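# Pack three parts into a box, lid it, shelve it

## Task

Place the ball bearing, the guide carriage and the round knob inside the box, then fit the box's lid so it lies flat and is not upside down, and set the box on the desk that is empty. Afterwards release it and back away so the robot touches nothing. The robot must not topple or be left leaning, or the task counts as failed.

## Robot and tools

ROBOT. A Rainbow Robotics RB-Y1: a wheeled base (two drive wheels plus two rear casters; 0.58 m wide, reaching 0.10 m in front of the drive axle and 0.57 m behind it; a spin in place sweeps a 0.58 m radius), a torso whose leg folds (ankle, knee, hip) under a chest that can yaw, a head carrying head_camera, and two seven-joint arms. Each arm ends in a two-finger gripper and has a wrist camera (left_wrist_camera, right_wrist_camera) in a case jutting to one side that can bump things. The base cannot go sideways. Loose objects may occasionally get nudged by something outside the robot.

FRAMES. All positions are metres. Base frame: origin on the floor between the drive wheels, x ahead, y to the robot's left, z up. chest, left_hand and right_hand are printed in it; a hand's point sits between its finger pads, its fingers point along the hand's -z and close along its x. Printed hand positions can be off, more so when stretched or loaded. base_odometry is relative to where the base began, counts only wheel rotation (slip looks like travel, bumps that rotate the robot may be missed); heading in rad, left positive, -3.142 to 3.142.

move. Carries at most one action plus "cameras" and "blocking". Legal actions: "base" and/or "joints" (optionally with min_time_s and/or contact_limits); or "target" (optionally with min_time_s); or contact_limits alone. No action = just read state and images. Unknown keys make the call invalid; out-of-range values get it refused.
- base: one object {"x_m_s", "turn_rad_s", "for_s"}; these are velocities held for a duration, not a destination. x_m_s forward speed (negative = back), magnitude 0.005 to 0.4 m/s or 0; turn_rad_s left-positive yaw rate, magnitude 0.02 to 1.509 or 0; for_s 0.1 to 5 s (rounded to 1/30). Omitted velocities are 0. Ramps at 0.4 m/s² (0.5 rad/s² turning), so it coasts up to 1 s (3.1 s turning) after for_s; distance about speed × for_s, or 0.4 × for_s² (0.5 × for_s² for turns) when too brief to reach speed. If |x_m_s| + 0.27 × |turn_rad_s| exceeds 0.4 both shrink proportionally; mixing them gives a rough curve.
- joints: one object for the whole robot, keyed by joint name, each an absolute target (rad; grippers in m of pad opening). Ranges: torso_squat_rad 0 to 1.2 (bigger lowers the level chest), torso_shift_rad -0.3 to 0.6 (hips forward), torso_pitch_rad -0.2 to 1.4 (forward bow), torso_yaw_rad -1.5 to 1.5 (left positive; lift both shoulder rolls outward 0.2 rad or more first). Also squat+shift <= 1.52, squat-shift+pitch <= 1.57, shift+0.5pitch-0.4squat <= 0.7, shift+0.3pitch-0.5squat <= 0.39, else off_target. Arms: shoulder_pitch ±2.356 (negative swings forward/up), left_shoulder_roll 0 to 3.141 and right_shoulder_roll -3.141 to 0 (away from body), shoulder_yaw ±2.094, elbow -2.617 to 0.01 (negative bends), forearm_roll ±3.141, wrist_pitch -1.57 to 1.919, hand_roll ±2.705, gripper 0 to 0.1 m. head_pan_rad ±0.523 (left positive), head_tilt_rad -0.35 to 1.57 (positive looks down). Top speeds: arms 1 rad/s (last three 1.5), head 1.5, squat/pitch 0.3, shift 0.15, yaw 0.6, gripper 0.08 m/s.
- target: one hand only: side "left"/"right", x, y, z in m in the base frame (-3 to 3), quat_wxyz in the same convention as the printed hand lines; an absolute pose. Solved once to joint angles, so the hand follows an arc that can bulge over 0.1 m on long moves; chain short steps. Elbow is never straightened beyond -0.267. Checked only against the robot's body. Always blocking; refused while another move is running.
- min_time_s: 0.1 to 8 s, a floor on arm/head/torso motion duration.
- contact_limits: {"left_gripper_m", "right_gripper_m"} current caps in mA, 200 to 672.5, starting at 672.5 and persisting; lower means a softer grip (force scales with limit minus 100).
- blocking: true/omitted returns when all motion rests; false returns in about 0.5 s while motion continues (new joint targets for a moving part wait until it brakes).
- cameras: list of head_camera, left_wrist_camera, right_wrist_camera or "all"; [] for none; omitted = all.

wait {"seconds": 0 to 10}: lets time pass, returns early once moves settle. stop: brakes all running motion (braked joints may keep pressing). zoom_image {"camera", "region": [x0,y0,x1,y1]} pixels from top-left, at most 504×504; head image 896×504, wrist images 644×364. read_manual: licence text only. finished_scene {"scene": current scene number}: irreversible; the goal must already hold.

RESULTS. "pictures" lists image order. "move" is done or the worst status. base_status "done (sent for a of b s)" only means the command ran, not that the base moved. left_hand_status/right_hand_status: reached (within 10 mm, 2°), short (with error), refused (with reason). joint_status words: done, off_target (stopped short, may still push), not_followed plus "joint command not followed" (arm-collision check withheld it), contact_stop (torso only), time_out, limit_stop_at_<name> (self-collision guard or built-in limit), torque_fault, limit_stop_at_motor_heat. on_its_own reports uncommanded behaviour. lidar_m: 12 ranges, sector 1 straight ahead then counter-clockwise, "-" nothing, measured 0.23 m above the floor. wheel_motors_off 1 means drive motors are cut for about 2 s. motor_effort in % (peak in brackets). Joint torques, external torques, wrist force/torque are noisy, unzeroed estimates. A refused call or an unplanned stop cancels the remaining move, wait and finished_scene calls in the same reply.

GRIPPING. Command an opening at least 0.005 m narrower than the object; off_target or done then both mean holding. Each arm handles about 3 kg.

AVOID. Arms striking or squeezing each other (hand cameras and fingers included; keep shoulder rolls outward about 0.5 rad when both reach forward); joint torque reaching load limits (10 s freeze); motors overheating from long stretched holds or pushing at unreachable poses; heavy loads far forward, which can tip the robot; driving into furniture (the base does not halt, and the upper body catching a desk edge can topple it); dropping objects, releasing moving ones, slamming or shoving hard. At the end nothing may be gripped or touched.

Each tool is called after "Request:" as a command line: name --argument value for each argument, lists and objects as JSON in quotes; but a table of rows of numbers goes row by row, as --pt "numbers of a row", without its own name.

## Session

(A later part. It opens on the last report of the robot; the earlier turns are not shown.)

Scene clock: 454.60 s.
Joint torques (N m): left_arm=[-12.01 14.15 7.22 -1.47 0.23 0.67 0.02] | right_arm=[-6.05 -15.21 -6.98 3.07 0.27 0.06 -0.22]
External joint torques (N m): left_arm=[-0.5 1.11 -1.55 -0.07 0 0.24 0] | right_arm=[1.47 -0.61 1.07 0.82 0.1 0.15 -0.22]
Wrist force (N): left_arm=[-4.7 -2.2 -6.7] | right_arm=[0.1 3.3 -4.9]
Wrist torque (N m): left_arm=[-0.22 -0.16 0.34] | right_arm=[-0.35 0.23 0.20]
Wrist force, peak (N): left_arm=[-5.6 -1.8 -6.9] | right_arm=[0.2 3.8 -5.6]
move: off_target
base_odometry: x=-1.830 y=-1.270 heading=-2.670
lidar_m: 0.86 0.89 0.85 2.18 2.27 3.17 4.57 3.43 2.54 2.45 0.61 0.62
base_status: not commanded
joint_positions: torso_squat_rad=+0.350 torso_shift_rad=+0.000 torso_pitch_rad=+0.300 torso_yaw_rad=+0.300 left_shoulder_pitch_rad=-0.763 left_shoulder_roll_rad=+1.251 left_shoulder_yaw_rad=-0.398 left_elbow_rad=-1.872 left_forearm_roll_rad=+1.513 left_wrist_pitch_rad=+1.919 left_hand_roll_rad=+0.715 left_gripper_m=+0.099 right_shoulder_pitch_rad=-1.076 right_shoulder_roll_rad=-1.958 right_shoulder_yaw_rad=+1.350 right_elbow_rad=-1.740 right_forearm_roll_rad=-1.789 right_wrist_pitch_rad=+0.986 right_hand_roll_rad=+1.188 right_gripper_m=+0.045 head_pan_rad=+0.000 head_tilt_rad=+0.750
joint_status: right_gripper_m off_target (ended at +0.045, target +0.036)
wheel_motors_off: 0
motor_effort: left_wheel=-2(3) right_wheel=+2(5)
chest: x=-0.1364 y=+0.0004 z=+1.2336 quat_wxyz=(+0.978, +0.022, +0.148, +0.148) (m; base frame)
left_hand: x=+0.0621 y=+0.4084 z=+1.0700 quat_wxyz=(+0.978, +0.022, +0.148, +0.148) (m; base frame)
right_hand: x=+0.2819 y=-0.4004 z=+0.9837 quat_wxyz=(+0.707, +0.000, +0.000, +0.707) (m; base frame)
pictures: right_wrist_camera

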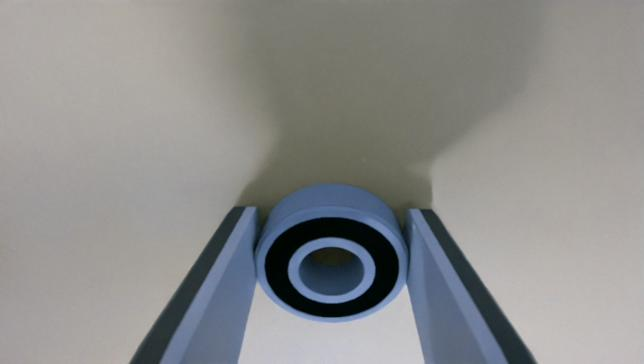

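Request:
move --target '{"side": "right", "x": 0.282, "y": -0.40, "z": 1.06, "quat_wxyz": [0.7071, 0, 0, 0.7071]}' --cameras '[]'

Request:
move --target '{"side": "right", "x": 0.275, "y": -0.18, "z": 1.12, "quat_wxyz": [0.7071, 0, 0, 0.7071]}' --cameras '[]'

Request:
move --target '{"side": "right", "x": 0.27, "y": 0.05, "z": 1.11, "quat_wxyz": [0.7071, 0, 0, 0.7071]}' --cameras '["right_wrist_camera", "head_camera"]'

Scene clock: 467.40 s.
Joint torques (N m): left_arm=[-12.16 13.69 7.49 -1.33 0.14 0.69 0.04] | right_arm=[-6.39 -15.08 -9.42 2.42 0.08 -0.04 0.21]
External joint torques (N m): left_arm=[-0.65 0.65 -1.28 0.07 -0.09 0.26 0.02] | right_arm=[0.33 -1.97 -0.66 -0.28 -0.1 0.06 0.21]
Wrist force (N): left_arm=[-5.0 -1.2 -6.4] | right_arm=[-0.1 3.9 -6.0]
Wrist torque (N m): left_arm=[-0.31 -0.19 0.28] | right_arm=[-0.43 0.24 0.17]
Wrist force, peak (N): left_arm=[-5.6 -2.0 -6.5] | right_arm=[1.3 5.1 -7.6]
move: done
base_odometry: x=-1.830 y=-1.270 heading=-2.670
lidar_m: 0.85 0.89 0.85 2.17 2.29 3.16 4.55 3.44 2.54 2.46 0.60 0.62
base_status: not commanded
joint_positions: torso_squat_rad=+0.350 torso_shift_rad=+0.000 torso_pitch_rad=+0.300 torso_yaw_rad=+0.300 left_shoulder_pitch_rad=-0.763 left_shoulder_roll_rad=+1.251 left_shoulder_yaw_rad=-0.398 left_elbow_rad=-1.872 left_forearm_roll_rad=+1.513 left_wrist_pitch_rad=+1.919 left_hand_roll_rad=+0.715 left_gripper_m=+0.099 right_shoulder_pitch_rad=-1.172 right_shoulder_roll_rad=-2.078 right_shoulder_yaw_rad=+1.240 right_elbow_rad=-1.782 right_forearm_roll_rad=-1.864 right_wrist_pitch_rad=+1.195 right_hand_roll_rad=+1.216 right_gripper_m=+0.045 head_pan_rad=+0.000 head_tilt_rad=+0.750
joint_status: all done
wheel_motors_off: 0
motor_effort: left_wheel=-2(3) right_wheel=+4(5)
chest: x=-0.1364 y=+0.0004 z=+1.2337 quat_wxyz=(+0.978, +0.022, +0.148, +0.148) (m; base frame)
left_hand: x=+0.0621 y=+0.4084 z=+1.0700 quat_wxyz=(+0.978, +0.022, +0.148, +0.148) (m; base frame)
right_hand: x=+0.2819 y=-0.4001 z=+1.0594 quat_wxyz=(+0.707, +0.000, +0.000, +0.707) (m; base frame)
right_hand_status: reached (checked arc, planned for 0.4 s): 1 mm and 0.1 deg off.
pictures: none
No camera images: "cameras" was empty.

Scene clock: 468.73 s.
Joint torques (N m): left_arm=[-11.68 13.78 8.38 -1.37 0.15 0.65 0.24] | right_arm=[-12.29 -10.11 -10.1 1.27 0.37 0 0.16]
External joint torques (N m): left_arm=[-0.18 0.74 -0.38 0.03 -0.07 0.22 0.22] | right_arm=[0.56 -2.34 -0.84 0.12 0.14 0.07 0.16]
Wrist force (N): left_arm=[-5.3 -2.0 -5.8] | right_arm=[0.4 4.0 -5.9]
Wrist torque (N m): left_arm=[-0.25 -0.24 0.29] | right_arm=[-0.40 0.30 0.19]
Wrist force, peak (N): left_arm=[-5.5 -2.3 -6.3] | right_arm=[1.7 4.6 -6.4]
move: done
base_odometry: x=-1.830 y=-1.270 heading=-2.670
lidar_m: 0.86 0.89 0.83 2.18 2.27 3.16 4.56 3.42 2.54 2.45 0.62 0.62
base_status: not commanded
joint_positions: torso_squat_rad=+0.350 torso_shift_rad=+0.000 torso_pitch_rad=+0.300 torso_yaw_rad=+0.300 left_shoulder_pitch_rad=-0.763 left_shoulder_roll_rad=+1.251 left_shoulder_yaw_rad=-0.398 left_elbow_rad=-1.872 left_forearm_roll_rad=+1.513 left_wrist_pitch_rad=+1.919 left_hand_roll_rad=+0.715 left_gripper_m=+0.099 right_shoulder_pitch_rad=-1.444 right_shoulder_roll_rad=-1.594 right_shoulder_yaw_rad=+0.948 right_elbow_rad=-2.039 right_forearm_roll_rad=-1.731 right_wrist_pitch_rad=+1.653 right_hand_roll_rad=+0.403 right_gripper_m=+0.045 head_pan_rad=+0.000 head_tilt_rad=+0.750
joint_status: all done
wheel_motors_off: 0
motor_effort: left_wheel=-2(4) right_wheel=+3(7)
chest: x=-0.1364 y=+0.0004 z=+1.2337 quat_wxyz=(+0.978, +0.022, +0.148, +0.148) (m; base frame)
left_hand: x=+0.0621 y=+0.4084 z=+1.0700 quat_wxyz=(+0.978, +0.022, +0.148, +0.148) (m; base frame)
right_hand: x=+0.2748 y=-0.1799 z=+1.1200 quat_wxyz=(+0.707, +0.000, -0.001, +0.707) (m; base frame)
right_hand_status: reached (checked arc, planned for 0.8 s): 0 mm and 0.1 deg off.
pictures: none
No camera images: "cameras" was empty.

Scene clock: 471.00 s.
Joint torques (N m): left_arm=[-12.53 13.78 7.59 -1.39 0.17 0.46 0.26] | right_arm=[-20.83 -6.42 -9.28 -0.05 0.3 0.26 0.22]
External joint torques (N m): left_arm=[-1.02 0.74 -1.17 0.01 -0.05 0.03 0.25] | right_arm=[-0.36 -1.32 0.16 0.45 0.07 0.32 0.22]
Wrist force (N): left_arm=[-5.1 -2.2 -5.8] | right_arm=[0.1 3.4 -6.4]
Wrist torque (N m): left_arm=[-0.24 -0.19 0.31] | right_arm=[-0.35 0.27 0.14]
Wrist force, peak (N): left_arm=[-6.0 -2.0 -6.2] | right_arm=[-0.2 4.6 -6.9]
move: done
base_odometry: x=-1.830 y=-1.270 heading=-2.670
lidar_m: 0.85 0.90 0.86 2.17 2.27 3.17 4.56 3.42 2.53 2.45 0.61 0.63
base_status: not commanded
joint_positions: torso_squat_rad=+0.350 torso_shift_rad=+0.000 torso_pitch_rad=+0.300 torso_yaw_rad=+0.300 left_shoulder_pitch_rad=-0.763 left_shoulder_roll_rad=+1.251 left_shoulder_yaw_rad=-0.398 left_elbow_rad=-1.872 left_forearm_roll_rad=+1.513 left_wrist_pitch_rad=+1.919 left_hand_roll_rad=+0.715 left_gripper_m=+0.099 right_shoulder_pitch_rad=-1.715 right_shoulder_roll_rad=-0.786 right_shoulder_yaw_rad=+1.079 right_elbow_rad=-1.602 right_forearm_roll_rad=-1.547 right_wrist_pitch_rad=+1.774 right_hand_roll_rad=+0.046 right_gripper_m=+0.045 head_pan_rad=+0.000 head_tilt_rad=+0.750
joint_status: all done
wheel_motors_off: 0
motor_effort: left_wheel=-2(3) right_wheel=+4(6)
chest: x=-0.1364 y=+0.0004 z=+1.2337 quat_wxyz=(+0.978, +0.022, +0.148, +0.148) (m; base frame)
left_hand: x=+0.0621 y=+0.4084 z=+1.0700 quat_wxyz=(+0.978, +0.022, +0.148, +0.148) (m; base frame)
right_hand: x=+0.2697 y=+0.0499 z=+1.1099 quat_wxyz=(+0.707, +0.000, -0.001, +0.707) (m; base frame)
right_hand_status: reached (checked arc, planned for 1.1 s): 0 mm and 0.1 deg off.
pictures: head_camera, right_wrist_camera

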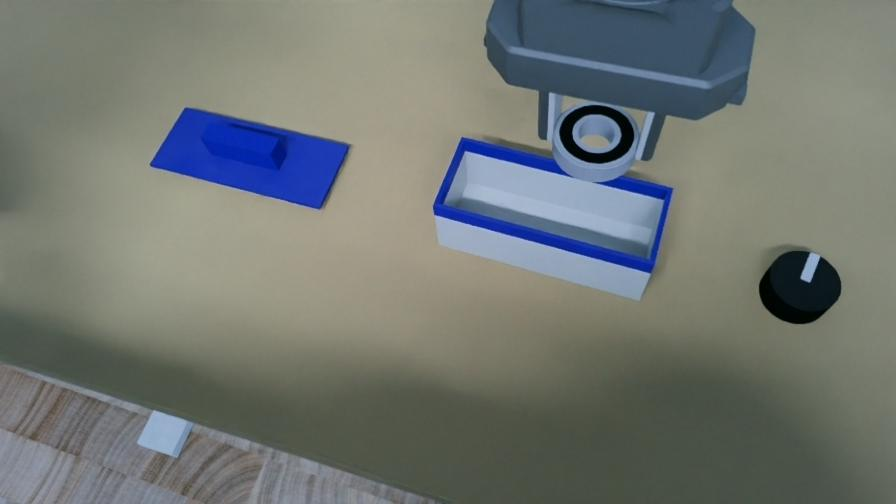

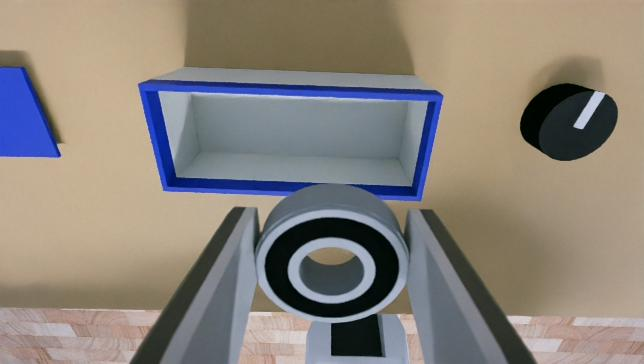

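Request:
zoom_image --camera "right_wrist_camera" --region '[100, 50, 480, 240]'

Scaled by 1.326 from the camera's 644x364 image, which has a finer 1265x715 frame.

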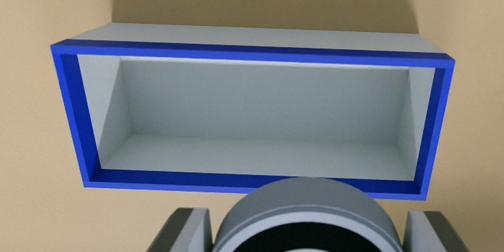

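Request:
zoom_image --camera "head_camera" --region '[410, 120, 690, 310]'

Scaled by 1.800 from the camera's 896x504 image, which has a finer 1280x720 frame.

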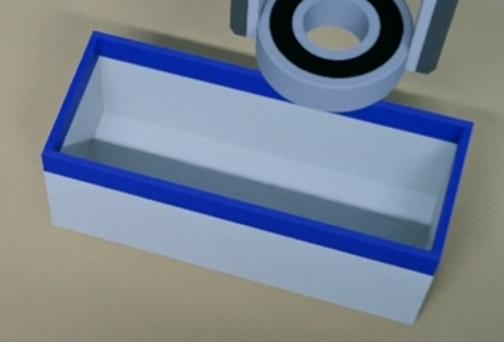

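Request:
move --target '{"side": "right", "x": 0.272, "y": 0.0462, "z": 1.052, "quat_wxyz": [0.7211, 0, 0, 0.6928]}' --cameras '["right_wrist_camera", "head_camera"]'

Request:
zoom_image --camera "head_camera" --region '[410, 120, 690, 310]'

Request:
zoom_image --camera "right_wrist_camera" --region '[80, 20, 580, 364]'

Scene clock: 577.30 s.
Joint torques (N m): left_arm=[-12.66 13.51 7.87 -1.21 0.36 0.92 0] | right_arm=[-21.93 -5.96 -10.45 -2.01 0.21 0.33 0.06]
External joint torques (N m): left_arm=[-1.15 0.48 -0.89 0.19 0.13 0.49 -0.01] | right_arm=[-1.59 -0.91 -0.9 -0.9 -0.03 0.39 0.06]
Wrist force (N): left_arm=[-5.0 -1.8 -5.7] | right_arm=[0.6 4.0 -6.2]
Wrist torque (N m): left_arm=[-0.27 -0.18 0.27] | right_arm=[-0.43 0.34 0.17]
Wrist force, peak (N): left_arm=[-5.4 -2.3 -6.6] | right_arm=[1.0 4.6 -7.9]
move: done
base_odometry: x=-1.830 y=-1.270 heading=-2.670
lidar_m: 0.85 0.90 0.85 2.18 2.27 3.16 4.56 3.43 2.54 2.46 0.60 0.63
base_status: not commanded
joint_positions: torso_squat_rad=+0.350 torso_shift_rad=+0.000 torso_pitch_rad=+0.300 torso_yaw_rad=+0.300 left_shoulder_pitch_rad=-0.763 left_shoulder_roll_rad=+1.251 left_shoulder_yaw_rad=-0.398 left_elbow_rad=-1.872 left_forearm_roll_rad=+1.513 left_wrist_pitch_rad=+1.919 left_hand_roll_rad=+0.715 left_gripper_m=+0.099 right_shoulder_pitch_rad=-1.607 right_shoulder_roll_rad=-0.784 right_shoulder_yaw_rad=+1.139 right_elbow_rad=-1.622 right_forearm_roll_rad=-1.453 right_wrist_pitch_rad=+1.673 right_hand_roll_rad=+0.022 right_gripper_m=+0.045 head_pan_rad=+0.000 head_tilt_rad=+0.750
joint_status: all done
wheel_motors_off: 0
motor_effort: left_wheel=-2(3) right_wheel=+4(4)
chest: x=-0.1364 y=+0.0004 z=+1.2337 quat_wxyz=(+0.978, +0.022, +0.148, +0.148) (m; base frame)
left_hand: x=+0.0621 y=+0.4084 z=+1.0700 quat_wxyz=(+0.978, +0.022, +0.148, +0.148) (m; base frame)
right_hand: x=+0.2718 y=+0.0458 z=+1.0518 quat_wxyz=(+0.721, +0.000, +0.000, +0.693) (m; base frame)
right_hand_status: reached (checked arc, planned for 0.4 s): 0 mm and 0.0 deg off.
pictures: head_camera, right_wrist_camera

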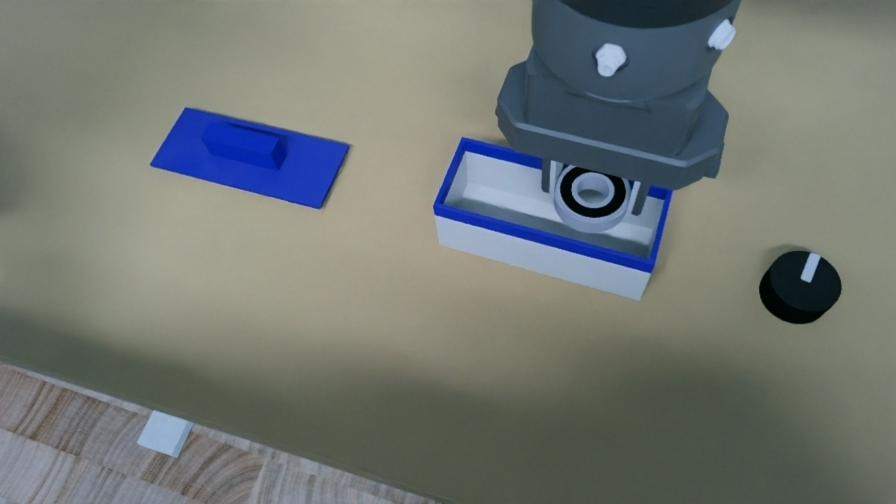

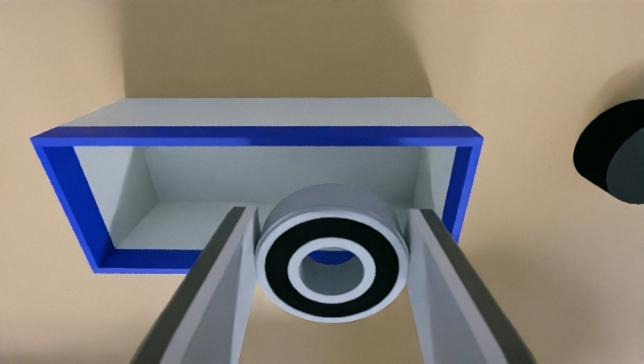

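Scaled by 1.800 from the camera's 896x504 image, which has a finer 1280x720 frame.

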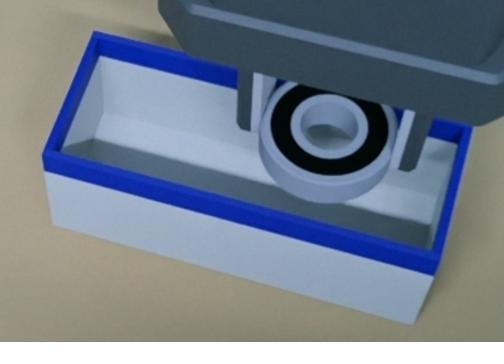

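Scaled by 1.008 from the camera's 644x364 image, which has a finer 1265x715 frame.

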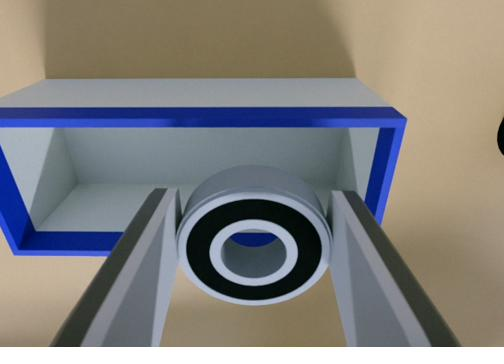

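Request:
move --target '{"side": "right", "x": 0.2762, "y": 0.0462, "z": 1.044, "quat_wxyz": [0.7211, 0, 0, 0.6928]}' --cameras '["right_wrist_camera", "head_camera"]'

Request:
zoom_image --camera "head_camera" --region '[410, 120, 690, 310]'

Request:
zoom_image --camera "right_wrist_camera" --region '[180, 120, 500, 364]'

Scene clock: 648.17 s.
Joint torques (N m): left_arm=[-12.47 14.45 8.47 -1.02 0.3 0.7 0.33] | right_arm=[-20.71 -5.35 -9.77 -1.2 0.23 0.18 -0.01]
External joint torques (N m): left_arm=[-0.97 1.42 -0.29 0.38 0.08 0.27 0.32] | right_arm=[-0.25 -0.27 -0.23 -0.01 0 0.24 -0.01]
Wrist force (N): left_arm=[-5.2 -1.8 -6.1] | right_arm=[0.4 3.8 -6.0]
Wrist torque (N m): left_arm=[-0.24 -0.18 0.30] | right_arm=[-0.38 0.27 0.19]
Wrist force, peak (N): left_arm=[-5.6 -1.1 -6.9] | right_arm=[0.2 3.4 -8.0]
move: done
base_odometry: x=-1.830 y=-1.270 heading=-2.670
lidar_m: 0.85 0.92 0.84 2.17 2.27 3.16 4.54 3.43 2.53 2.46 0.60 0.64
base_status: not commanded
joint_positions: torso_squat_rad=+0.350 torso_shift_rad=+0.000 torso_pitch_rad=+0.300 torso_yaw_rad=+0.300 left_shoulder_pitch_rad=-0.763 left_shoulder_roll_rad=+1.251 left_shoulder_yaw_rad=-0.398 left_elbow_rad=-1.872 left_forearm_roll_rad=+1.513 left_wrist_pitch_rad=+1.919 left_hand_roll_rad=+0.715 left_gripper_m=+0.099 right_shoulder_pitch_rad=-1.596 right_shoulder_roll_rad=-0.779 right_shoulder_yaw_rad=+1.148 right_elbow_rad=-1.601 right_forearm_roll_rad=-1.439 right_wrist_pitch_rad=+1.657 right_hand_roll_rad=+0.040 right_gripper_m=+0.045 head_pan_rad=+0.000 head_tilt_rad=+0.750
joint_status: all done
wheel_motors_off: 0
motor_effort: left_wheel=-3(5) right_wheel=+4(5)
chest: x=-0.1364 y=+0.0004 z=+1.2337 quat_wxyz=(+0.978, +0.022, +0.148, +0.148) (m; base frame)
left_hand: x=+0.0621 y=+0.4084 z=+1.0700 quat_wxyz=(+0.978, +0.022, +0.148, +0.148) (m; base frame)
right_hand: x=+0.2760 y=+0.0458 z=+1.0439 quat_wxyz=(+0.721, +0.000, +0.000, +0.693) (m; base frame)
right_hand_status: reached (checked arc, planned for 0.2 s): 0 mm and 0.0 deg off.
pictures: head_camera, right_wrist_camera

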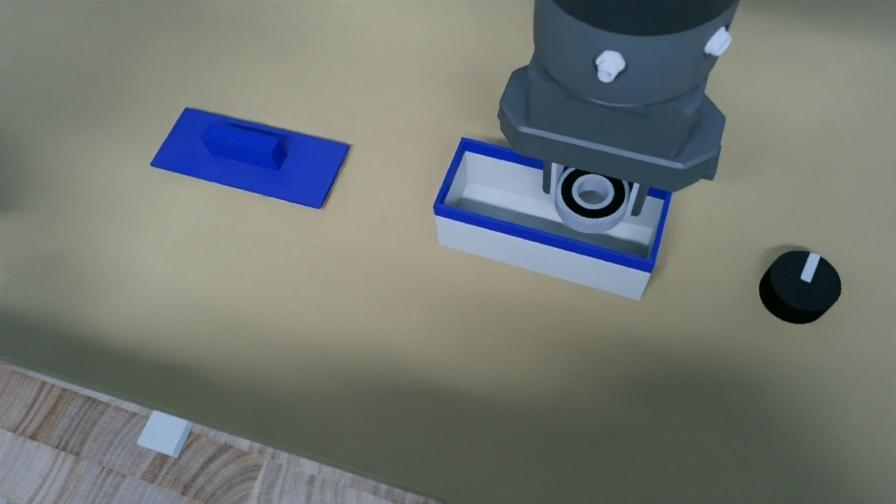

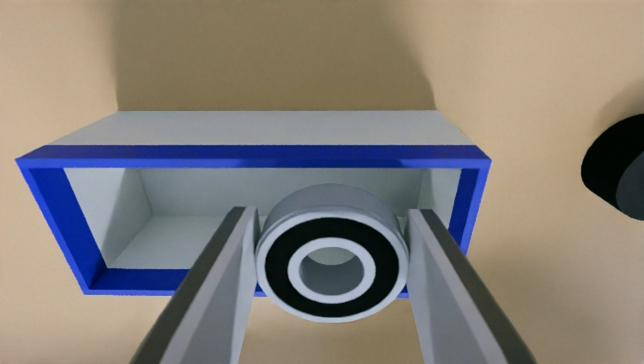

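Scaled by 1.800 from the camera's 896x504 image, which has a finer 1280x720 frame.

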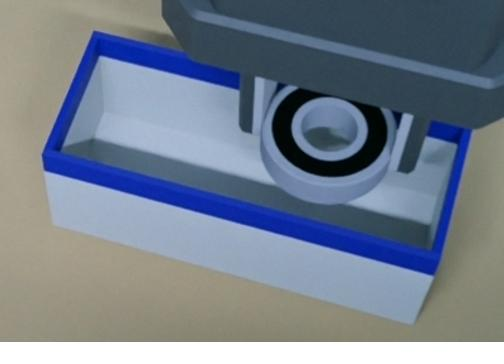

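Scaled by 1.575 from the camera's 644x364 image, which has a finer 1265x715 frame.

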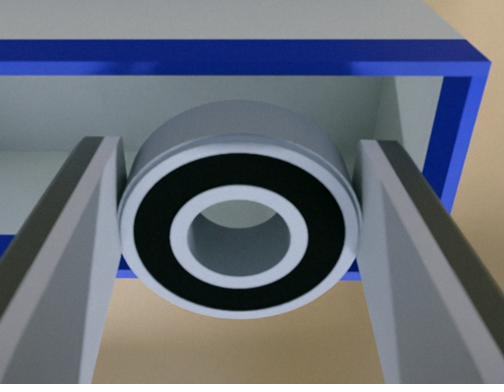

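Request:
move --target '{"side": "right", "x": 0.2758, "y": 0.0464, "z": 1.036, "quat_wxyz": [0.7211, 0, 0, 0.6928]}' --cameras '[]'

Request:
move --target '{"side": "right", "x": 0.2758, "y": 0.0464, "z": 1.028, "quat_wxyz": [0.7211, 0, 0, 0.6928]}' --cameras '["right_wrist_camera", "head_camera"]'

Request:
zoom_image --camera "head_camera" --region '[410, 120, 690, 310]'

Scene clock: 676.07 s.
Joint torques (N m): left_arm=[-12 14.14 8.4 -1 0.25 0.71 0.17] | right_arm=[-21.24 -5.76 -9.48 -1.43 0.27 0.29 0.14]
External joint torques (N m): left_arm=[-0.49 1.11 -0.36 0.4 0.03 0.28 0.16] | right_arm=[-0.79 -0.71 0.04 -0.15 0.03 0.34 0.14]
Wrist force (N): left_arm=[-5.0 -1.7 -5.8] | right_arm=[0.9 3.9 -6.8]
Wrist torque (N m): left_arm=[-0.26 -0.20 0.29] | right_arm=[-0.41 0.34 0.18]
Wrist force, peak (N): left_arm=[-5.5 -1.7 -6.9] | right_arm=[0.6 6.1 -7.7]
move: done
base_odometry: x=-1.830 y=-1.270 heading=-2.670
lidar_m: 0.85 0.90 0.86 2.17 2.27 3.18 4.55 3.40 2.54 2.45 0.61 0.62
base_status: not commanded
joint_positions: torso_squat_rad=+0.350 torso_shift_rad=+0.000 torso_pitch_rad=+0.300 torso_yaw_rad=+0.300 left_shoulder_pitch_rad=-0.763 left_shoulder_roll_rad=+1.251 left_shoulder_yaw_rad=-0.398 left_elbow_rad=-1.872 left_forearm_roll_rad=+1.513 left_wrist_pitch_rad=+1.919 left_hand_roll_rad=+0.715 left_gripper_m=+0.099 right_shoulder_pitch_rad=-1.582 right_shoulder_roll_rad=-0.775 right_shoulder_yaw_rad=+1.156 right_elbow_rad=-1.599 right_forearm_roll_rad=-1.426 right_wrist_pitch_rad=+1.643 right_hand_roll_rad=+0.041 right_gripper_m=+0.045 head_pan_rad=+0.000 head_tilt_rad=+0.750
joint_status: all done
wheel_motors_off: 0
motor_effort: left_wheel=-3(4) right_wheel=+1(5)
chest: x=-0.1364 y=+0.0004 z=+1.2337 quat_wxyz=(+0.978, +0.022, +0.148, +0.148) (m; base frame)
left_hand: x=+0.0621 y=+0.4084 z=+1.0700 quat_wxyz=(+0.978, +0.022, +0.148, +0.148) (m; base frame)
right_hand: x=+0.2756 y=+0.0462 z=+1.0359 quat_wxyz=(+0.721, +0.000, +0.000, +0.693) (m; base frame)
right_hand_status: reached (checked arc, planned for 0.1 s): 0 mm and 0.0 deg off.
pictures: none
No camera images: "cameras" was empty.

Scene clock: 676.83 s.
Joint torques (N m): left_arm=[-12.11 13.69 8.37 -1.42 0.12 0.69 -0.06] | right_arm=[-21.39 -5.66 -9.96 -1.67 0.3 0.24 0.06]
External joint torques (N m): left_arm=[-0.61 0.66 -0.39 -0.02 -0.11 0.26 -0.08] | right_arm=[-0.97 -0.64 -0.45 -0.3 0.06 0.29 0.06]
Wrist force (N): left_arm=[-5.0 -1.7 -6.1] | right_arm=[0.4 4.0 -6.1]
Wrist torque (N m): left_arm=[-0.27 -0.17 0.28] | right_arm=[-0.41 0.29 0.19]
Wrist force, peak (N): left_arm=[-5.0 -1.7 -6.6] | right_arm=[0.3 5.8 -8.2]
move: done
base_odometry: x=-1.830 y=-1.270 heading=-2.670
lidar_m: 0.85 0.90 0.86 2.17 2.28 3.16 4.55 3.42 2.54 2.45 0.61 0.62
base_status: not commanded
joint_positions: torso_squat_rad=+0.350 torso_shift_rad=+0.000 torso_pitch_rad=+0.300 torso_yaw_rad=+0.300 left_shoulder_pitch_rad=-0.763 left_shoulder_roll_rad=+1.251 left_shoulder_yaw_rad=-0.398 left_elbow_rad=-1.872 left_forearm_roll_rad=+1.513 left_wrist_pitch_rad=+1.919 left_hand_roll_rad=+0.715 left_gripper_m=+0.099 right_shoulder_pitch_rad=-1.569 right_shoulder_roll_rad=-0.771 right_shoulder_yaw_rad=+1.165 right_elbow_rad=-1.596 right_forearm_roll_rad=-1.413 right_wrist_pitch_rad=+1.629 right_hand_roll_rad=+0.044 right_gripper_m=+0.045 head_pan_rad=+0.000 head_tilt_rad=+0.750
joint_status: all done
wheel_motors_off: 0
motor_effort: left_wheel=-3(4) right_wheel=+2(5)
chest: x=-0.1364 y=+0.0004 z=+1.2337 quat_wxyz=(+0.978, +0.022, +0.148, +0.148) (m; base frame)
left_hand: x=+0.0621 y=+0.4084 z=+1.0700 quat_wxyz=(+0.978, +0.022, +0.148, +0.148) (m; base frame)
right_hand: x=+0.2756 y=+0.0462 z=+1.0279 quat_wxyz=(+0.721, +0.000, +0.000, +0.693) (m; base frame)
right_hand_status: reached (checked arc, planned for 0.1 s): 0 mm and 0.0 deg off.
pictures: head_camera, right_wrist_camera

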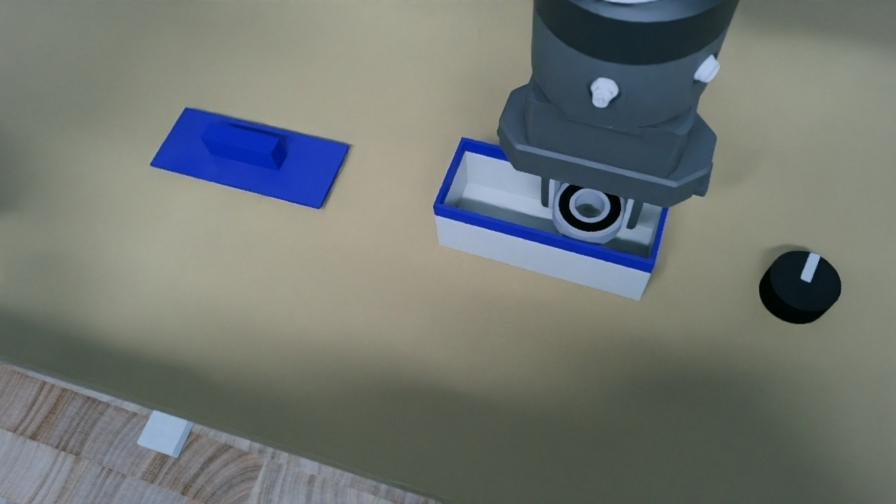

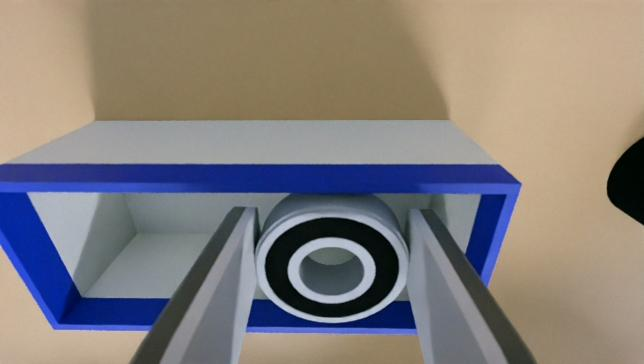

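Scaled by 1.800 from the camera's 896x504 image, which has a finer 1280x720 frame.

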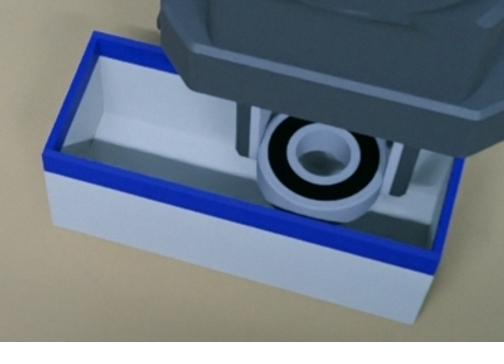

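Request:
move --target '{"side": "right", "x": 0.2758, "y": 0.0464, "z": 1.010, "quat_wxyz": [0.7211, 0, 0, 0.6928]}' --cameras '[]'

Request:
move --target '{"side": "right", "x": 0.2758, "y": 0.0464, "z": 0.994, "quat_wxyz": [0.7211, 0, 0, 0.6928]}' --cameras '["right_wrist_camera", "head_camera"]'

Request:
zoom_image --camera "head_camera" --region '[410, 120, 690, 310]'

Scene clock: 687.80 s.
Joint torques (N m): left_arm=[-12.26 13.75 8.2 -1.52 0.21 0.69 0.24] | right_arm=[-21.09 -5.11 -9.75 -1.53 0.26 0.15 0.01]
External joint torques (N m): left_arm=[-0.75 0.71 -0.56 -0.12 -0.02 0.26 0.22] | right_arm=[-0.7 -0.14 -0.28 0.03 0.03 0.2 0.01]
Wrist force (N): left_arm=[-4.5 -2.0 -5.6] | right_arm=[0.7 3.2 -6.2]
Wrist torque (N m): left_arm=[-0.22 -0.15 0.26] | right_arm=[-0.33 0.35 0.22]
Wrist force, peak (N): left_arm=[-5.6 -1.6 -6.6] | right_arm=[-0.1 4.7 -7.8]
move: done
base_odometry: x=-1.830 y=-1.270 heading=-2.670
lidar_m: 0.86 0.90 0.86 2.17 2.28 3.19 4.56 3.41 2.55 2.45 0.62 0.63
base_status: not commanded
joint_positions: torso_squat_rad=+0.350 torso_shift_rad=+0.000 torso_pitch_rad=+0.300 torso_yaw_rad=+0.300 left_shoulder_pitch_rad=-0.763 left_shoulder_roll_rad=+1.251 left_shoulder_yaw_rad=-0.398 left_elbow_rad=-1.872 left_forearm_roll_rad=+1.513 left_wrist_pitch_rad=+1.919 left_hand_roll_rad=+0.715 left_gripper_m=+0.099 right_shoulder_pitch_rad=-1.539 right_shoulder_roll_rad=-0.761 right_shoulder_yaw_rad=+1.185 right_elbow_rad=-1.584 right_forearm_roll_rad=-1.383 right_wrist_pitch_rad=+1.596 right_hand_roll_rad=+0.050 right_gripper_m=+0.045 head_pan_rad=+0.000 head_tilt_rad=+0.750
joint_status: all done
wheel_motors_off: 0
motor_effort: left_wheel=-2(3) right_wheel=+2(6)
chest: x=-0.1364 y=+0.0004 z=+1.2337 quat_wxyz=(+0.978, +0.022, +0.148, +0.148) (m; base frame)
left_hand: x=+0.0621 y=+0.4084 z=+1.0700 quat_wxyz=(+0.978, +0.022, +0.148, +0.148) (m; base frame)
right_hand: x=+0.2758 y=+0.0462 z=+1.0098 quat_wxyz=(+0.721, +0.000, +0.000, +0.693) (m; base frame)
right_hand_status: reached (checked arc, planned for 0.2 s): 0 mm and 0.0 deg off.
pictures: none
No camera images: "cameras" was empty.

Scene clock: 688.50 s.
Joint torques (N m): left_arm=[-12.16 13.88 8.34 -1.26 0.21 0.66 0.09] | right_arm=[-21 -5.46 -9.69 -1.68 0.25 0.07 0.06]
External joint torques (N m): left_arm=[-0.66 0.84 -0.42 0.14 -0.02 0.23 0.08] | right_arm=[-0.67 -0.54 -0.27 0.04 0.01 0.12 0.06]
Wrist force (N): left_arm=[-5.2 -1.3 -6.4] | right_arm=[0.4 3.2 -6.4]
Wrist torque (N m): left_arm=[-0.31 -0.20 0.29] | right_arm=[-0.31 0.33 0.22]
Wrist force, peak (N): left_arm=[-5.6 -2.1 -6.1] | right_arm=[1.1 4.4 -8.2]
move: done
base_odometry: x=-1.830 y=-1.270 heading=-2.670
lidar_m: 0.85 0.90 0.84 2.17 2.29 3.18 4.55 3.42 2.54 2.45 0.60 0.63
base_status: not commanded
joint_positions: torso_squat_rad=+0.350 torso_shift_rad=+0.000 torso_pitch_rad=+0.300 torso_yaw_rad=+0.300 left_shoulder_pitch_rad=-0.763 left_shoulder_roll_rad=+1.251 left_shoulder_yaw_rad=-0.398 left_elbow_rad=-1.872 left_forearm_roll_rad=+1.513 left_wrist_pitch_rad=+1.919 left_hand_roll_rad=+0.715 left_gripper_m=+0.099 right_shoulder_pitch_rad=-1.514 right_shoulder_roll_rad=-0.752 right_shoulder_yaw_rad=+1.202 right_elbow_rad=-1.575 right_forearm_roll_rad=-1.358 right_wrist_pitch_rad=+1.568 right_hand_roll_rad=+0.056 right_gripper_m=+0.045 head_pan_rad=+0.000 head_tilt_rad=+0.750
joint_status: all done
wheel_motors_off: 0
motor_effort: left_wheel=-2(5) right_wheel=+4(5)
chest: x=-0.1364 y=+0.0004 z=+1.2337 quat_wxyz=(+0.978, +0.022, +0.148, +0.148) (m; base frame)
left_hand: x=+0.0621 y=+0.4084 z=+1.0700 quat_wxyz=(+0.978, +0.022, +0.148, +0.148) (m; base frame)
right_hand: x=+0.2752 y=+0.0458 z=+0.9943 quat_wxyz=(+0.721, +0.000, +0.000, +0.693) (m; base frame)
right_hand_status: reached (checked arc, planned for 0.2 s): 1 mm and 0.0 deg off.
pictures: head_camera, right_wrist_camera

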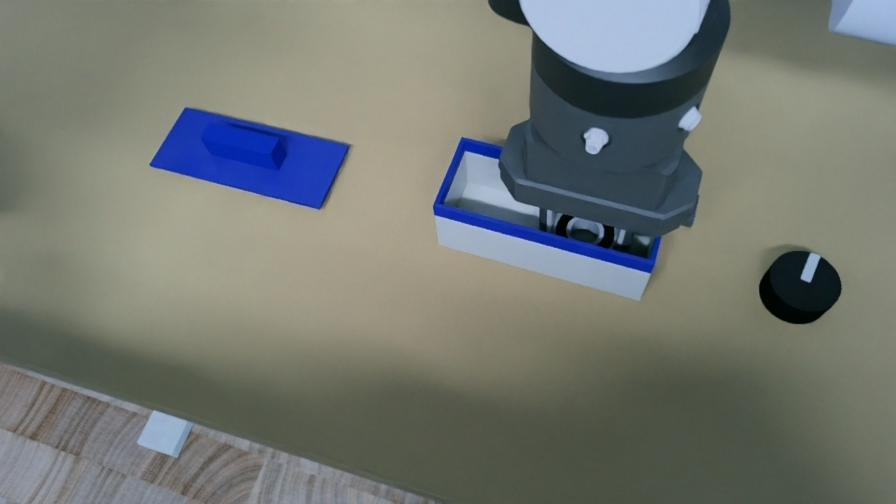

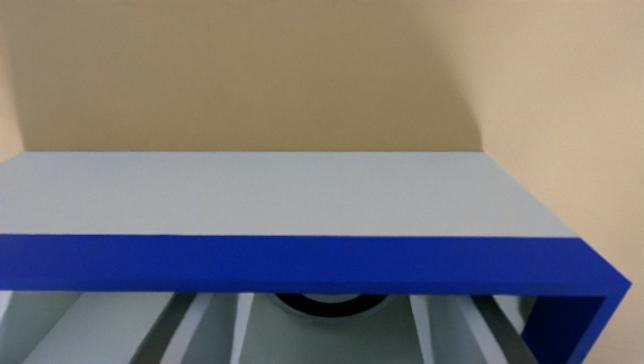

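Scaled by 1.800 from the camera's 896x504 image, which has a finer 1280x720 frame.

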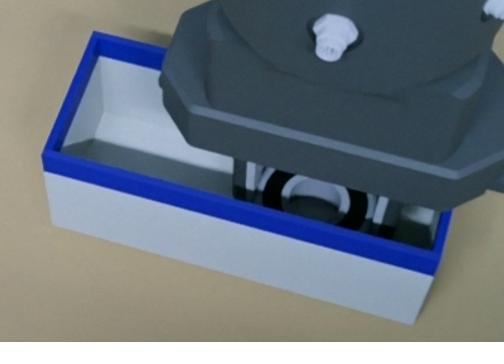

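Request:
move --target '{"side": "right", "x": 0.2758, "y": 0.0464, "z": 0.9895, "quat_wxyz": [0.7211, 0, 0, 0.6928]}' --cameras '[]'

Request:
move --target '{"side": "right", "x": 0.2758, "y": 0.0464, "z": 0.9875, "quat_wxyz": [0.7211, 0, 0, 0.6928]}' --cameras '[]'

Scene clock: 696.90 s.
Joint torques (N m): left_arm=[-12.01 14.05 8.17 -1.28 0.01 0.72 0.01] | right_arm=[-21.11 -5.56 -9.54 -1.68 0.2 0.24 0.06]
External joint torques (N m): left_arm=[-0.51 1.01 -0.59 0.12 -0.21 0.29 -0.01] | right_arm=[-0.77 -0.66 -0.15 0.09 -0.03 0.29 0.06]
Wrist force (N): left_arm=[-5.3 -1.7 -6.0] | right_arm=[0.3 4.0 -6.4]
Wrist torque (N m): left_arm=[-0.26 -0.21 0.28] | right_arm=[-0.45 0.32 0.18]
Wrist force, peak (N): left_arm=[-5.8 -1.4 -6.4] | right_arm=[0.7 4.5 -7.8]
move: done
base_odometry: x=-1.830 y=-1.270 heading=-2.670
lidar_m: 0.85 0.90 0.85 2.17 2.27 3.15 4.54 3.43 2.54 2.46 0.61 0.63
base_status: not commanded
joint_positions: torso_squat_rad=+0.350 torso_shift_rad=+0.000 torso_pitch_rad=+0.300 torso_yaw_rad=+0.300 left_shoulder_pitch_rad=-0.763 left_shoulder_roll_rad=+1.251 left_shoulder_yaw_rad=-0.398 left_elbow_rad=-1.872 left_forearm_roll_rad=+1.513 left_wrist_pitch_rad=+1.919 left_hand_roll_rad=+0.715 left_gripper_m=+0.099 right_shoulder_pitch_rad=-1.507 right_shoulder_roll_rad=-0.748 right_shoulder_yaw_rad=+1.207 right_elbow_rad=-1.567 right_forearm_roll_rad=-1.350 right_wrist_pitch_rad=+1.558 right_hand_roll_rad=+0.059 right_gripper_m=+0.045 head_pan_rad=+0.000 head_tilt_rad=+0.750
joint_status: all done
wheel_motors_off: 0
motor_effort: left_wheel=-2(4) right_wheel=+3(5)
chest: x=-0.1364 y=+0.0004 z=+1.2337 quat_wxyz=(+0.978, +0.022, +0.148, +0.148) (m; base frame)
left_hand: x=+0.0621 y=+0.4084 z=+1.0700 quat_wxyz=(+0.978, +0.022, +0.148, +0.148) (m; base frame)
right_hand: x=+0.2757 y=+0.0462 z=+0.9894 quat_wxyz=(+0.721, +0.000, +0.000, +0.693) (m; base frame)
right_hand_status: reached (checked arc, planned for 0.1 s): 0 mm and 0.0 deg off.
pictures: none
No camera images: "cameras" was empty.

Scene clock: 697.43 s.
Joint torques (N m): left_arm=[-11.49 14.08 8.13 -1.53 0.2 0.73 0.28] | right_arm=[-16.31 -4.88 -7.51 -1.28 0.24 -0.12 0.1]
External joint torques (N m): left_arm=[0.01 1.05 -0.63 -0.13 -0.03 0.31 0.26] | right_arm=[4.04 0.02 1.87 0.5 0.01 -0.07 0.1]
Wrist force (N): left_arm=[-4.9 -2.6 -6.0] | right_arm=[-0.9 5.1 9.3]
Wrist torque (N m): left_arm=[-0.15 -0.19 0.30] | right_arm=[-0.31 0.25 0.20]
Wrist force, peak (N): left_arm=[-5.8 -1.8 -6.4] | right_arm=[-1.9 3.1 22.7]
move: done
base_odometry: x=-1.830 y=-1.270 heading=-2.670
lidar_m: 0.86 0.91 0.86 2.17 2.26 3.16 4.56 3.44 2.53 2.44 0.59 0.61
base_status: not commanded
joint_positions: torso_squat_rad=+0.350 torso_shift_rad=+0.000 torso_pitch_rad=+0.300 torso_yaw_rad=+0.300 left_shoulder_pitch_rad=-0.763 left_shoulder_roll_rad=+1.251 left_shoulder_yaw_rad=-0.398 left_elbow_rad=-1.872 left_forearm_roll_rad=+1.513 left_wrist_pitch_rad=+1.919 left_hand_roll_rad=+0.715 left_gripper_m=+0.099 right_shoulder_pitch_rad=-1.505 right_shoulder_roll_rad=-0.746 right_shoulder_yaw_rad=+1.209 right_elbow_rad=-1.565 right_forearm_roll_rad=-1.347 right_wrist_pitch_rad=+1.555 right_hand_roll_rad=+0.060 right_gripper_m=+0.045 head_pan_rad=+0.000 head_tilt_rad=+0.750
joint_status: all done
wheel_motors_off: 0
motor_effort: left_wheel=-3(4) right_wheel=+3(5)
chest: x=-0.1365 y=+0.0004 z=+1.2337 quat_wxyz=(+0.978, +0.022, +0.148, +0.148) (m; base frame)
left_hand: x=+0.0620 y=+0.4084 z=+1.0700 quat_wxyz=(+0.978, +0.022, +0.148, +0.148) (m; base frame)
right_hand: x=+0.2760 y=+0.0465 z=+0.9880 quat_wxyz=(+0.721, +0.000, -0.001, +0.693) (m; base frame)
right_hand_status: reached (checked arc, planned for 0.1 s): 1 mm and 0.1 deg off.
pictures: none
No camera images: "cameras" was empty.

Request:
move --target '{"side": "right", "x": 0.2758, "y": 0.0464, "z": 0.9886, "quat_wxyz": [0.7211, 0, 0, 0.6928]}' --cameras '[]'

Request:
move --joints '{"right_gripper_m": 0.0515}' --cameras '["head_camera"]'

Scene clock: 705.33 s.
Joint torques (N m): left_arm=[-11.64 13.78 8 -1.43 0.28 0.8 0.3] | right_arm=[-17.31 -5.36 -8.18 -1.36 0.28 -0.04 0.03]
External joint torques (N m): left_arm=[-0.13 0.75 -0.76 -0.03 0.05 0.37 0.28] | right_arm=[3.04 -0.46 1.21 0.41 0.04 0.02 0.03]
Wrist force (N): left_arm=[-5.3 -1.7 -6.7] | right_arm=[-1.1 4.6 1.6]
Wrist torque (N m): left_arm=[-0.26 -0.20 0.28] | right_arm=[-0.38 0.23 0.20]
Wrist force, peak (N): left_arm=[-5.1 -2.7 -6.8] | right_arm=[-1.0 4.8 7.7]
move: done
base_odometry: x=-1.830 y=-1.270 heading=-2.670
lidar_m: 0.85 0.91 0.87 2.18 2.29 3.18 4.55 3.42 2.54 2.44 0.61 0.61
base_status: not commanded
joint_positions: torso_squat_rad=+0.350 torso_shift_rad=+0.000 torso_pitch_rad=+0.300 torso_yaw_rad=+0.300 left_shoulder_pitch_rad=-0.763 left_shoulder_roll_rad=+1.251 left_shoulder_yaw_rad=-0.398 left_elbow_rad=-1.872 left_forearm_roll_rad=+1.513 left_wrist_pitch_rad=+1.919 left_hand_roll_rad=+0.715 left_gripper_m=+0.099 right_shoulder_pitch_rad=-1.505 right_shoulder_roll_rad=-0.746 right_shoulder_yaw_rad=+1.208 right_elbow_rad=-1.565 right_forearm_roll_rad=-1.347 right_wrist_pitch_rad=+1.555 right_hand_roll_rad=+0.060 right_gripper_m=+0.045 head_pan_rad=+0.000 head_tilt_rad=+0.750
joint_status: all done
wheel_motors_off: 0
motor_effort: left_wheel=-3(4) right_wheel=+4(4)
chest: x=-0.1365 y=+0.0004 z=+1.2337 quat_wxyz=(+0.978, +0.022, +0.148, +0.148) (m; base frame)
left_hand: x=+0.0620 y=+0.4084 z=+1.0700 quat_wxyz=(+0.978, +0.022, +0.148, +0.148) (m; base frame)
right_hand: x=+0.2761 y=+0.0466 z=+0.9883 quat_wxyz=(+0.721, +0.000, -0.001, +0.693) (m; base frame)
right_hand_status: reached (checked arc, planned for 0.0 s): 1 mm and 0.1 deg off.
pictures: none
No camera images: "cameras" was empty.

Scene clock: 705.83 s.
Joint torques (N m): left_arm=[-11.92 13.47 8.4 -1.48 0.27 0.54 0.22] | right_arm=[-19.35 -5.38 -8.38 -1.61 0.2 -0.08 0.15]
External joint torques (N m): left_arm=[-0.41 0.43 -0.36 -0.08 0.04 0.11 0.21] | right_arm=[0.99 -0.48 1.01 0.17 -0.04 -0.02 0.15]
Wrist force (N): left_arm=[-5.2 -1.5 -6.3] | right_arm=[0.5 3.6 -5.6]
Wrist torque (N m): left_arm=[-0.29 -0.20 0.30] | right_arm=[-0.40 0.31 0.17]
Wrist force, peak (N): left_arm=[-5.5 -1.9 -6.5] | right_arm=[0.4 3.8 -5.7]
move: done
base_odometry: x=-1.830 y=-1.270 heading=-2.670
lidar_m: 0.86 0.91 0.85 2.17 2.28 3.17 4.57 3.44 2.52 2.44 0.61 0.64
base_status: not commanded
joint_positions: torso_squat_rad=+0.350 torso_shift_rad=+0.000 torso_pitch_rad=+0.300 torso_yaw_rad=+0.300 left_shoulder_pitch_rad=-0.763 left_shoulder_roll_rad=+1.251 left_shoulder_yaw_rad=-0.398 left_elbow_rad=-1.872 left_forearm_roll_rad=+1.513 left_wrist_pitch_rad=+1.919 left_hand_roll_rad=+0.715 left_gripper_m=+0.099 right_shoulder_pitch_rad=-1.505 right_shoulder_roll_rad=-0.746 right_shoulder_yaw_rad=+1.208 right_elbow_rad=-1.565 right_forearm_roll_rad=-1.347 right_wrist_pitch_rad=+1.555 right_hand_roll_rad=+0.060 right_gripper_m=+0.051 head_pan_rad=+0.000 head_tilt_rad=+0.750
joint_status: all done
wheel_motors_off: 0
motor_effort: left_wheel=-3(3) right_wheel=+3(5)
chest: x=-0.1365 y=+0.0004 z=+1.2337 quat_wxyz=(+0.978, +0.022, +0.148, +0.148) (m; base frame)
left_hand: x=+0.0620 y=+0.4084 z=+1.0700 quat_wxyz=(+0.978, +0.022, +0.148, +0.148) (m; base frame)
right_hand: x=+0.2760 y=+0.0465 z=+0.9881 quat_wxyz=(+0.721, +0.000, -0.001, +0.693) (m; base frame)
pictures: head_camera

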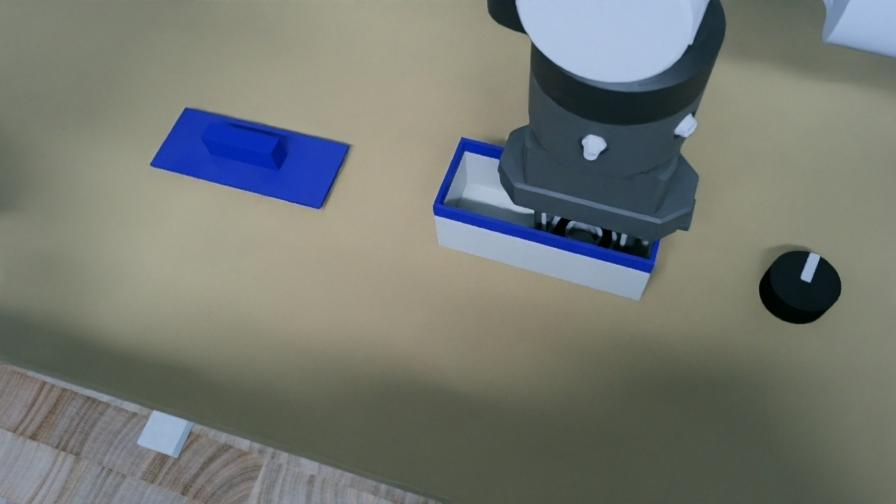

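Request:
move --target '{"side": "right", "x": 0.2758, "y": 0.0464, "z": 1.02, "quat_wxyz": [0.7211, 0, 0, 0.6928]}' --cameras '[]'

Request:
move --target '{"side": "right", "x": 0.2758, "y": 0.0464, "z": 1.11, "quat_wxyz": [0.7211, 0, 0, 0.6928]}' --cameras '["head_camera", "right_wrist_camera"]'

Request:
zoom_image --camera "right_wrist_camera" --region '[100, 50, 480, 240]'

Scene clock: 717.07 s.
Joint torques (N m): left_arm=[-11.79 14.02 8.45 -1.56 0.29 0.8 0.22] | right_arm=[-20.01 -7.57 -9.94 -1.84 0.18 -0.08 0.02]
External joint torques (N m): left_arm=[-0.28 0.99 -0.31 -0.16 0.06 0.37 0.2] | right_arm=[0.41 -2.57 -0.45 -0.38 -0.05 -0.02 0.02]
Wrist force (N): left_arm=[-4.7 -2.0 -6.2] | right_arm=[0.1 3.1 -4.6]
Wrist torque (N m): left_arm=[-0.25 -0.13 0.28] | right_arm=[-0.33 0.25 0.20]
Wrist force, peak (N): left_arm=[-6.0 -1.7 -6.4] | right_arm=[-0.4 4.4 -7.0]
move: done
base_odometry: x=-1.830 y=-1.270 heading=-2.670
lidar_m: 0.86 0.91 0.85 2.17 2.26 3.18 4.54 3.42 2.54 2.46 0.62 0.63
base_status: not commanded
joint_positions: torso_squat_rad=+0.350 torso_shift_rad=+0.000 torso_pitch_rad=+0.300 torso_yaw_rad=+0.300 left_shoulder_pitch_rad=-0.763 left_shoulder_roll_rad=+1.251 left_shoulder_yaw_rad=-0.398 left_elbow_rad=-1.872 left_forearm_roll_rad=+1.513 left_wrist_pitch_rad=+1.919 left_hand_roll_rad=+0.715 left_gripper_m=+0.099 right_shoulder_pitch_rad=-1.556 right_shoulder_roll_rad=-0.765 right_shoulder_yaw_rad=+1.174 right_elbow_rad=-1.590 right_forearm_roll_rad=-1.399 right_wrist_pitch_rad=+1.614 right_hand_roll_rad=+0.047 right_gripper_m=+0.051 head_pan_rad=+0.000 head_tilt_rad=+0.750
joint_status: all done
wheel_motors_off: 0
motor_effort: left_wheel=-2(4) right_wheel=+4(6)
chest: x=-0.1365 y=+0.0004 z=+1.2337 quat_wxyz=(+0.978, +0.022, +0.148, +0.148) (m; base frame)
left_hand: x=+0.0621 y=+0.4084 z=+1.0700 quat_wxyz=(+0.978, +0.022, +0.148, +0.148) (m; base frame)
right_hand: x=+0.2757 y=+0.0465 z=+1.0199 quat_wxyz=(+0.721, +0.000, +0.000, +0.693) (m; base frame)
right_hand_status: reached (checked arc, planned for 0.3 s): 0 mm and 0.0 deg off.
pictures: none
No camera images: "cameras" was empty.

Scene clock: 718.03 s.
Joint torques (N m): left_arm=[-12.33 13.3 8.24 -1.41 0.3 0.85 0.27] | right_arm=[-19.81 -7.21 -9.81 -0.35 0.21 0.14 0.06]
External joint torques (N m): left_arm=[-0.82 0.26 -0.52 -0.01 0.07 0.42 0.26] | right_arm=[0.77 -2.04 -0.4 0.17 -0.01 0.2 0.06]
Wrist force (N): left_arm=[-5.4 -1.4 -6.0] | right_arm=[0.6 3.4 -4.8]
Wrist torque (N m): left_arm=[-0.25 -0.23 0.28] | right_arm=[-0.35 0.39 0.19]
Wrist force, peak (N): left_arm=[-5.8 -1.4 -6.7] | right_arm=[0.0 4.2 -6.5]
move: done
base_odometry: x=-1.830 y=-1.270 heading=-2.670
lidar_m: 0.84 0.89 0.84 2.17 2.27 3.17 4.56 3.44 2.54 2.46 0.60 0.64
base_status: not commanded
joint_positions: torso_squat_rad=+0.350 torso_shift_rad=+0.000 torso_pitch_rad=+0.300 torso_yaw_rad=+0.300 left_shoulder_pitch_rad=-0.763 left_shoulder_roll_rad=+1.251 left_shoulder_yaw_rad=-0.398 left_elbow_rad=-1.872 left_forearm_roll_rad=+1.513 left_wrist_pitch_rad=+1.919 left_hand_roll_rad=+0.715 left_gripper_m=+0.099 right_shoulder_pitch_rad=-1.713 right_shoulder_roll_rad=-0.793 right_shoulder_yaw_rad=+1.077 right_elbow_rad=-1.585 right_forearm_roll_rad=-1.544 right_wrist_pitch_rad=+1.776 right_hand_roll_rad=+0.032 right_gripper_m=+0.051 head_pan_rad=+0.000 head_tilt_rad=+0.750
joint_status: all done
wheel_motors_off: 0
motor_effort: left_wheel=-3(4) right_wheel=+4(6)
chest: x=-0.1365 y=+0.0004 z=+1.2337 quat_wxyz=(+0.978, +0.022, +0.148, +0.148) (m; base frame)
left_hand: x=+0.0621 y=+0.4085 z=+1.0700 quat_wxyz=(+0.978, +0.022, +0.148, +0.148) (m; base frame)
right_hand: x=+0.2757 y=+0.0465 z=+1.1099 quat_wxyz=(+0.721, +0.000, +0.000, +0.693) (m; base frame)
right_hand_status: reached (checked arc, planned for 0.5 s): 0 mm and 0.0 deg off.
pictures: head_camera, right_wrist_camera

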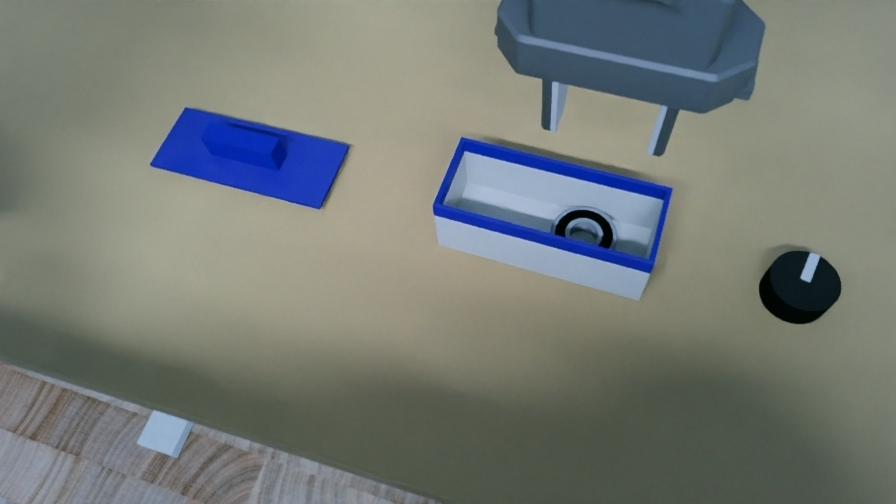

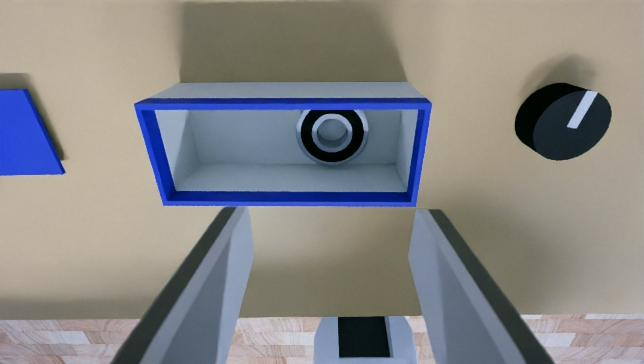

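Scaled by 1.326 from the camera's 644x364 image, which has a finer 1265x715 frame.

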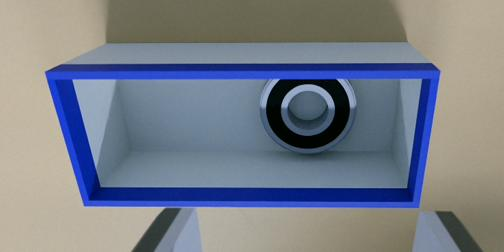

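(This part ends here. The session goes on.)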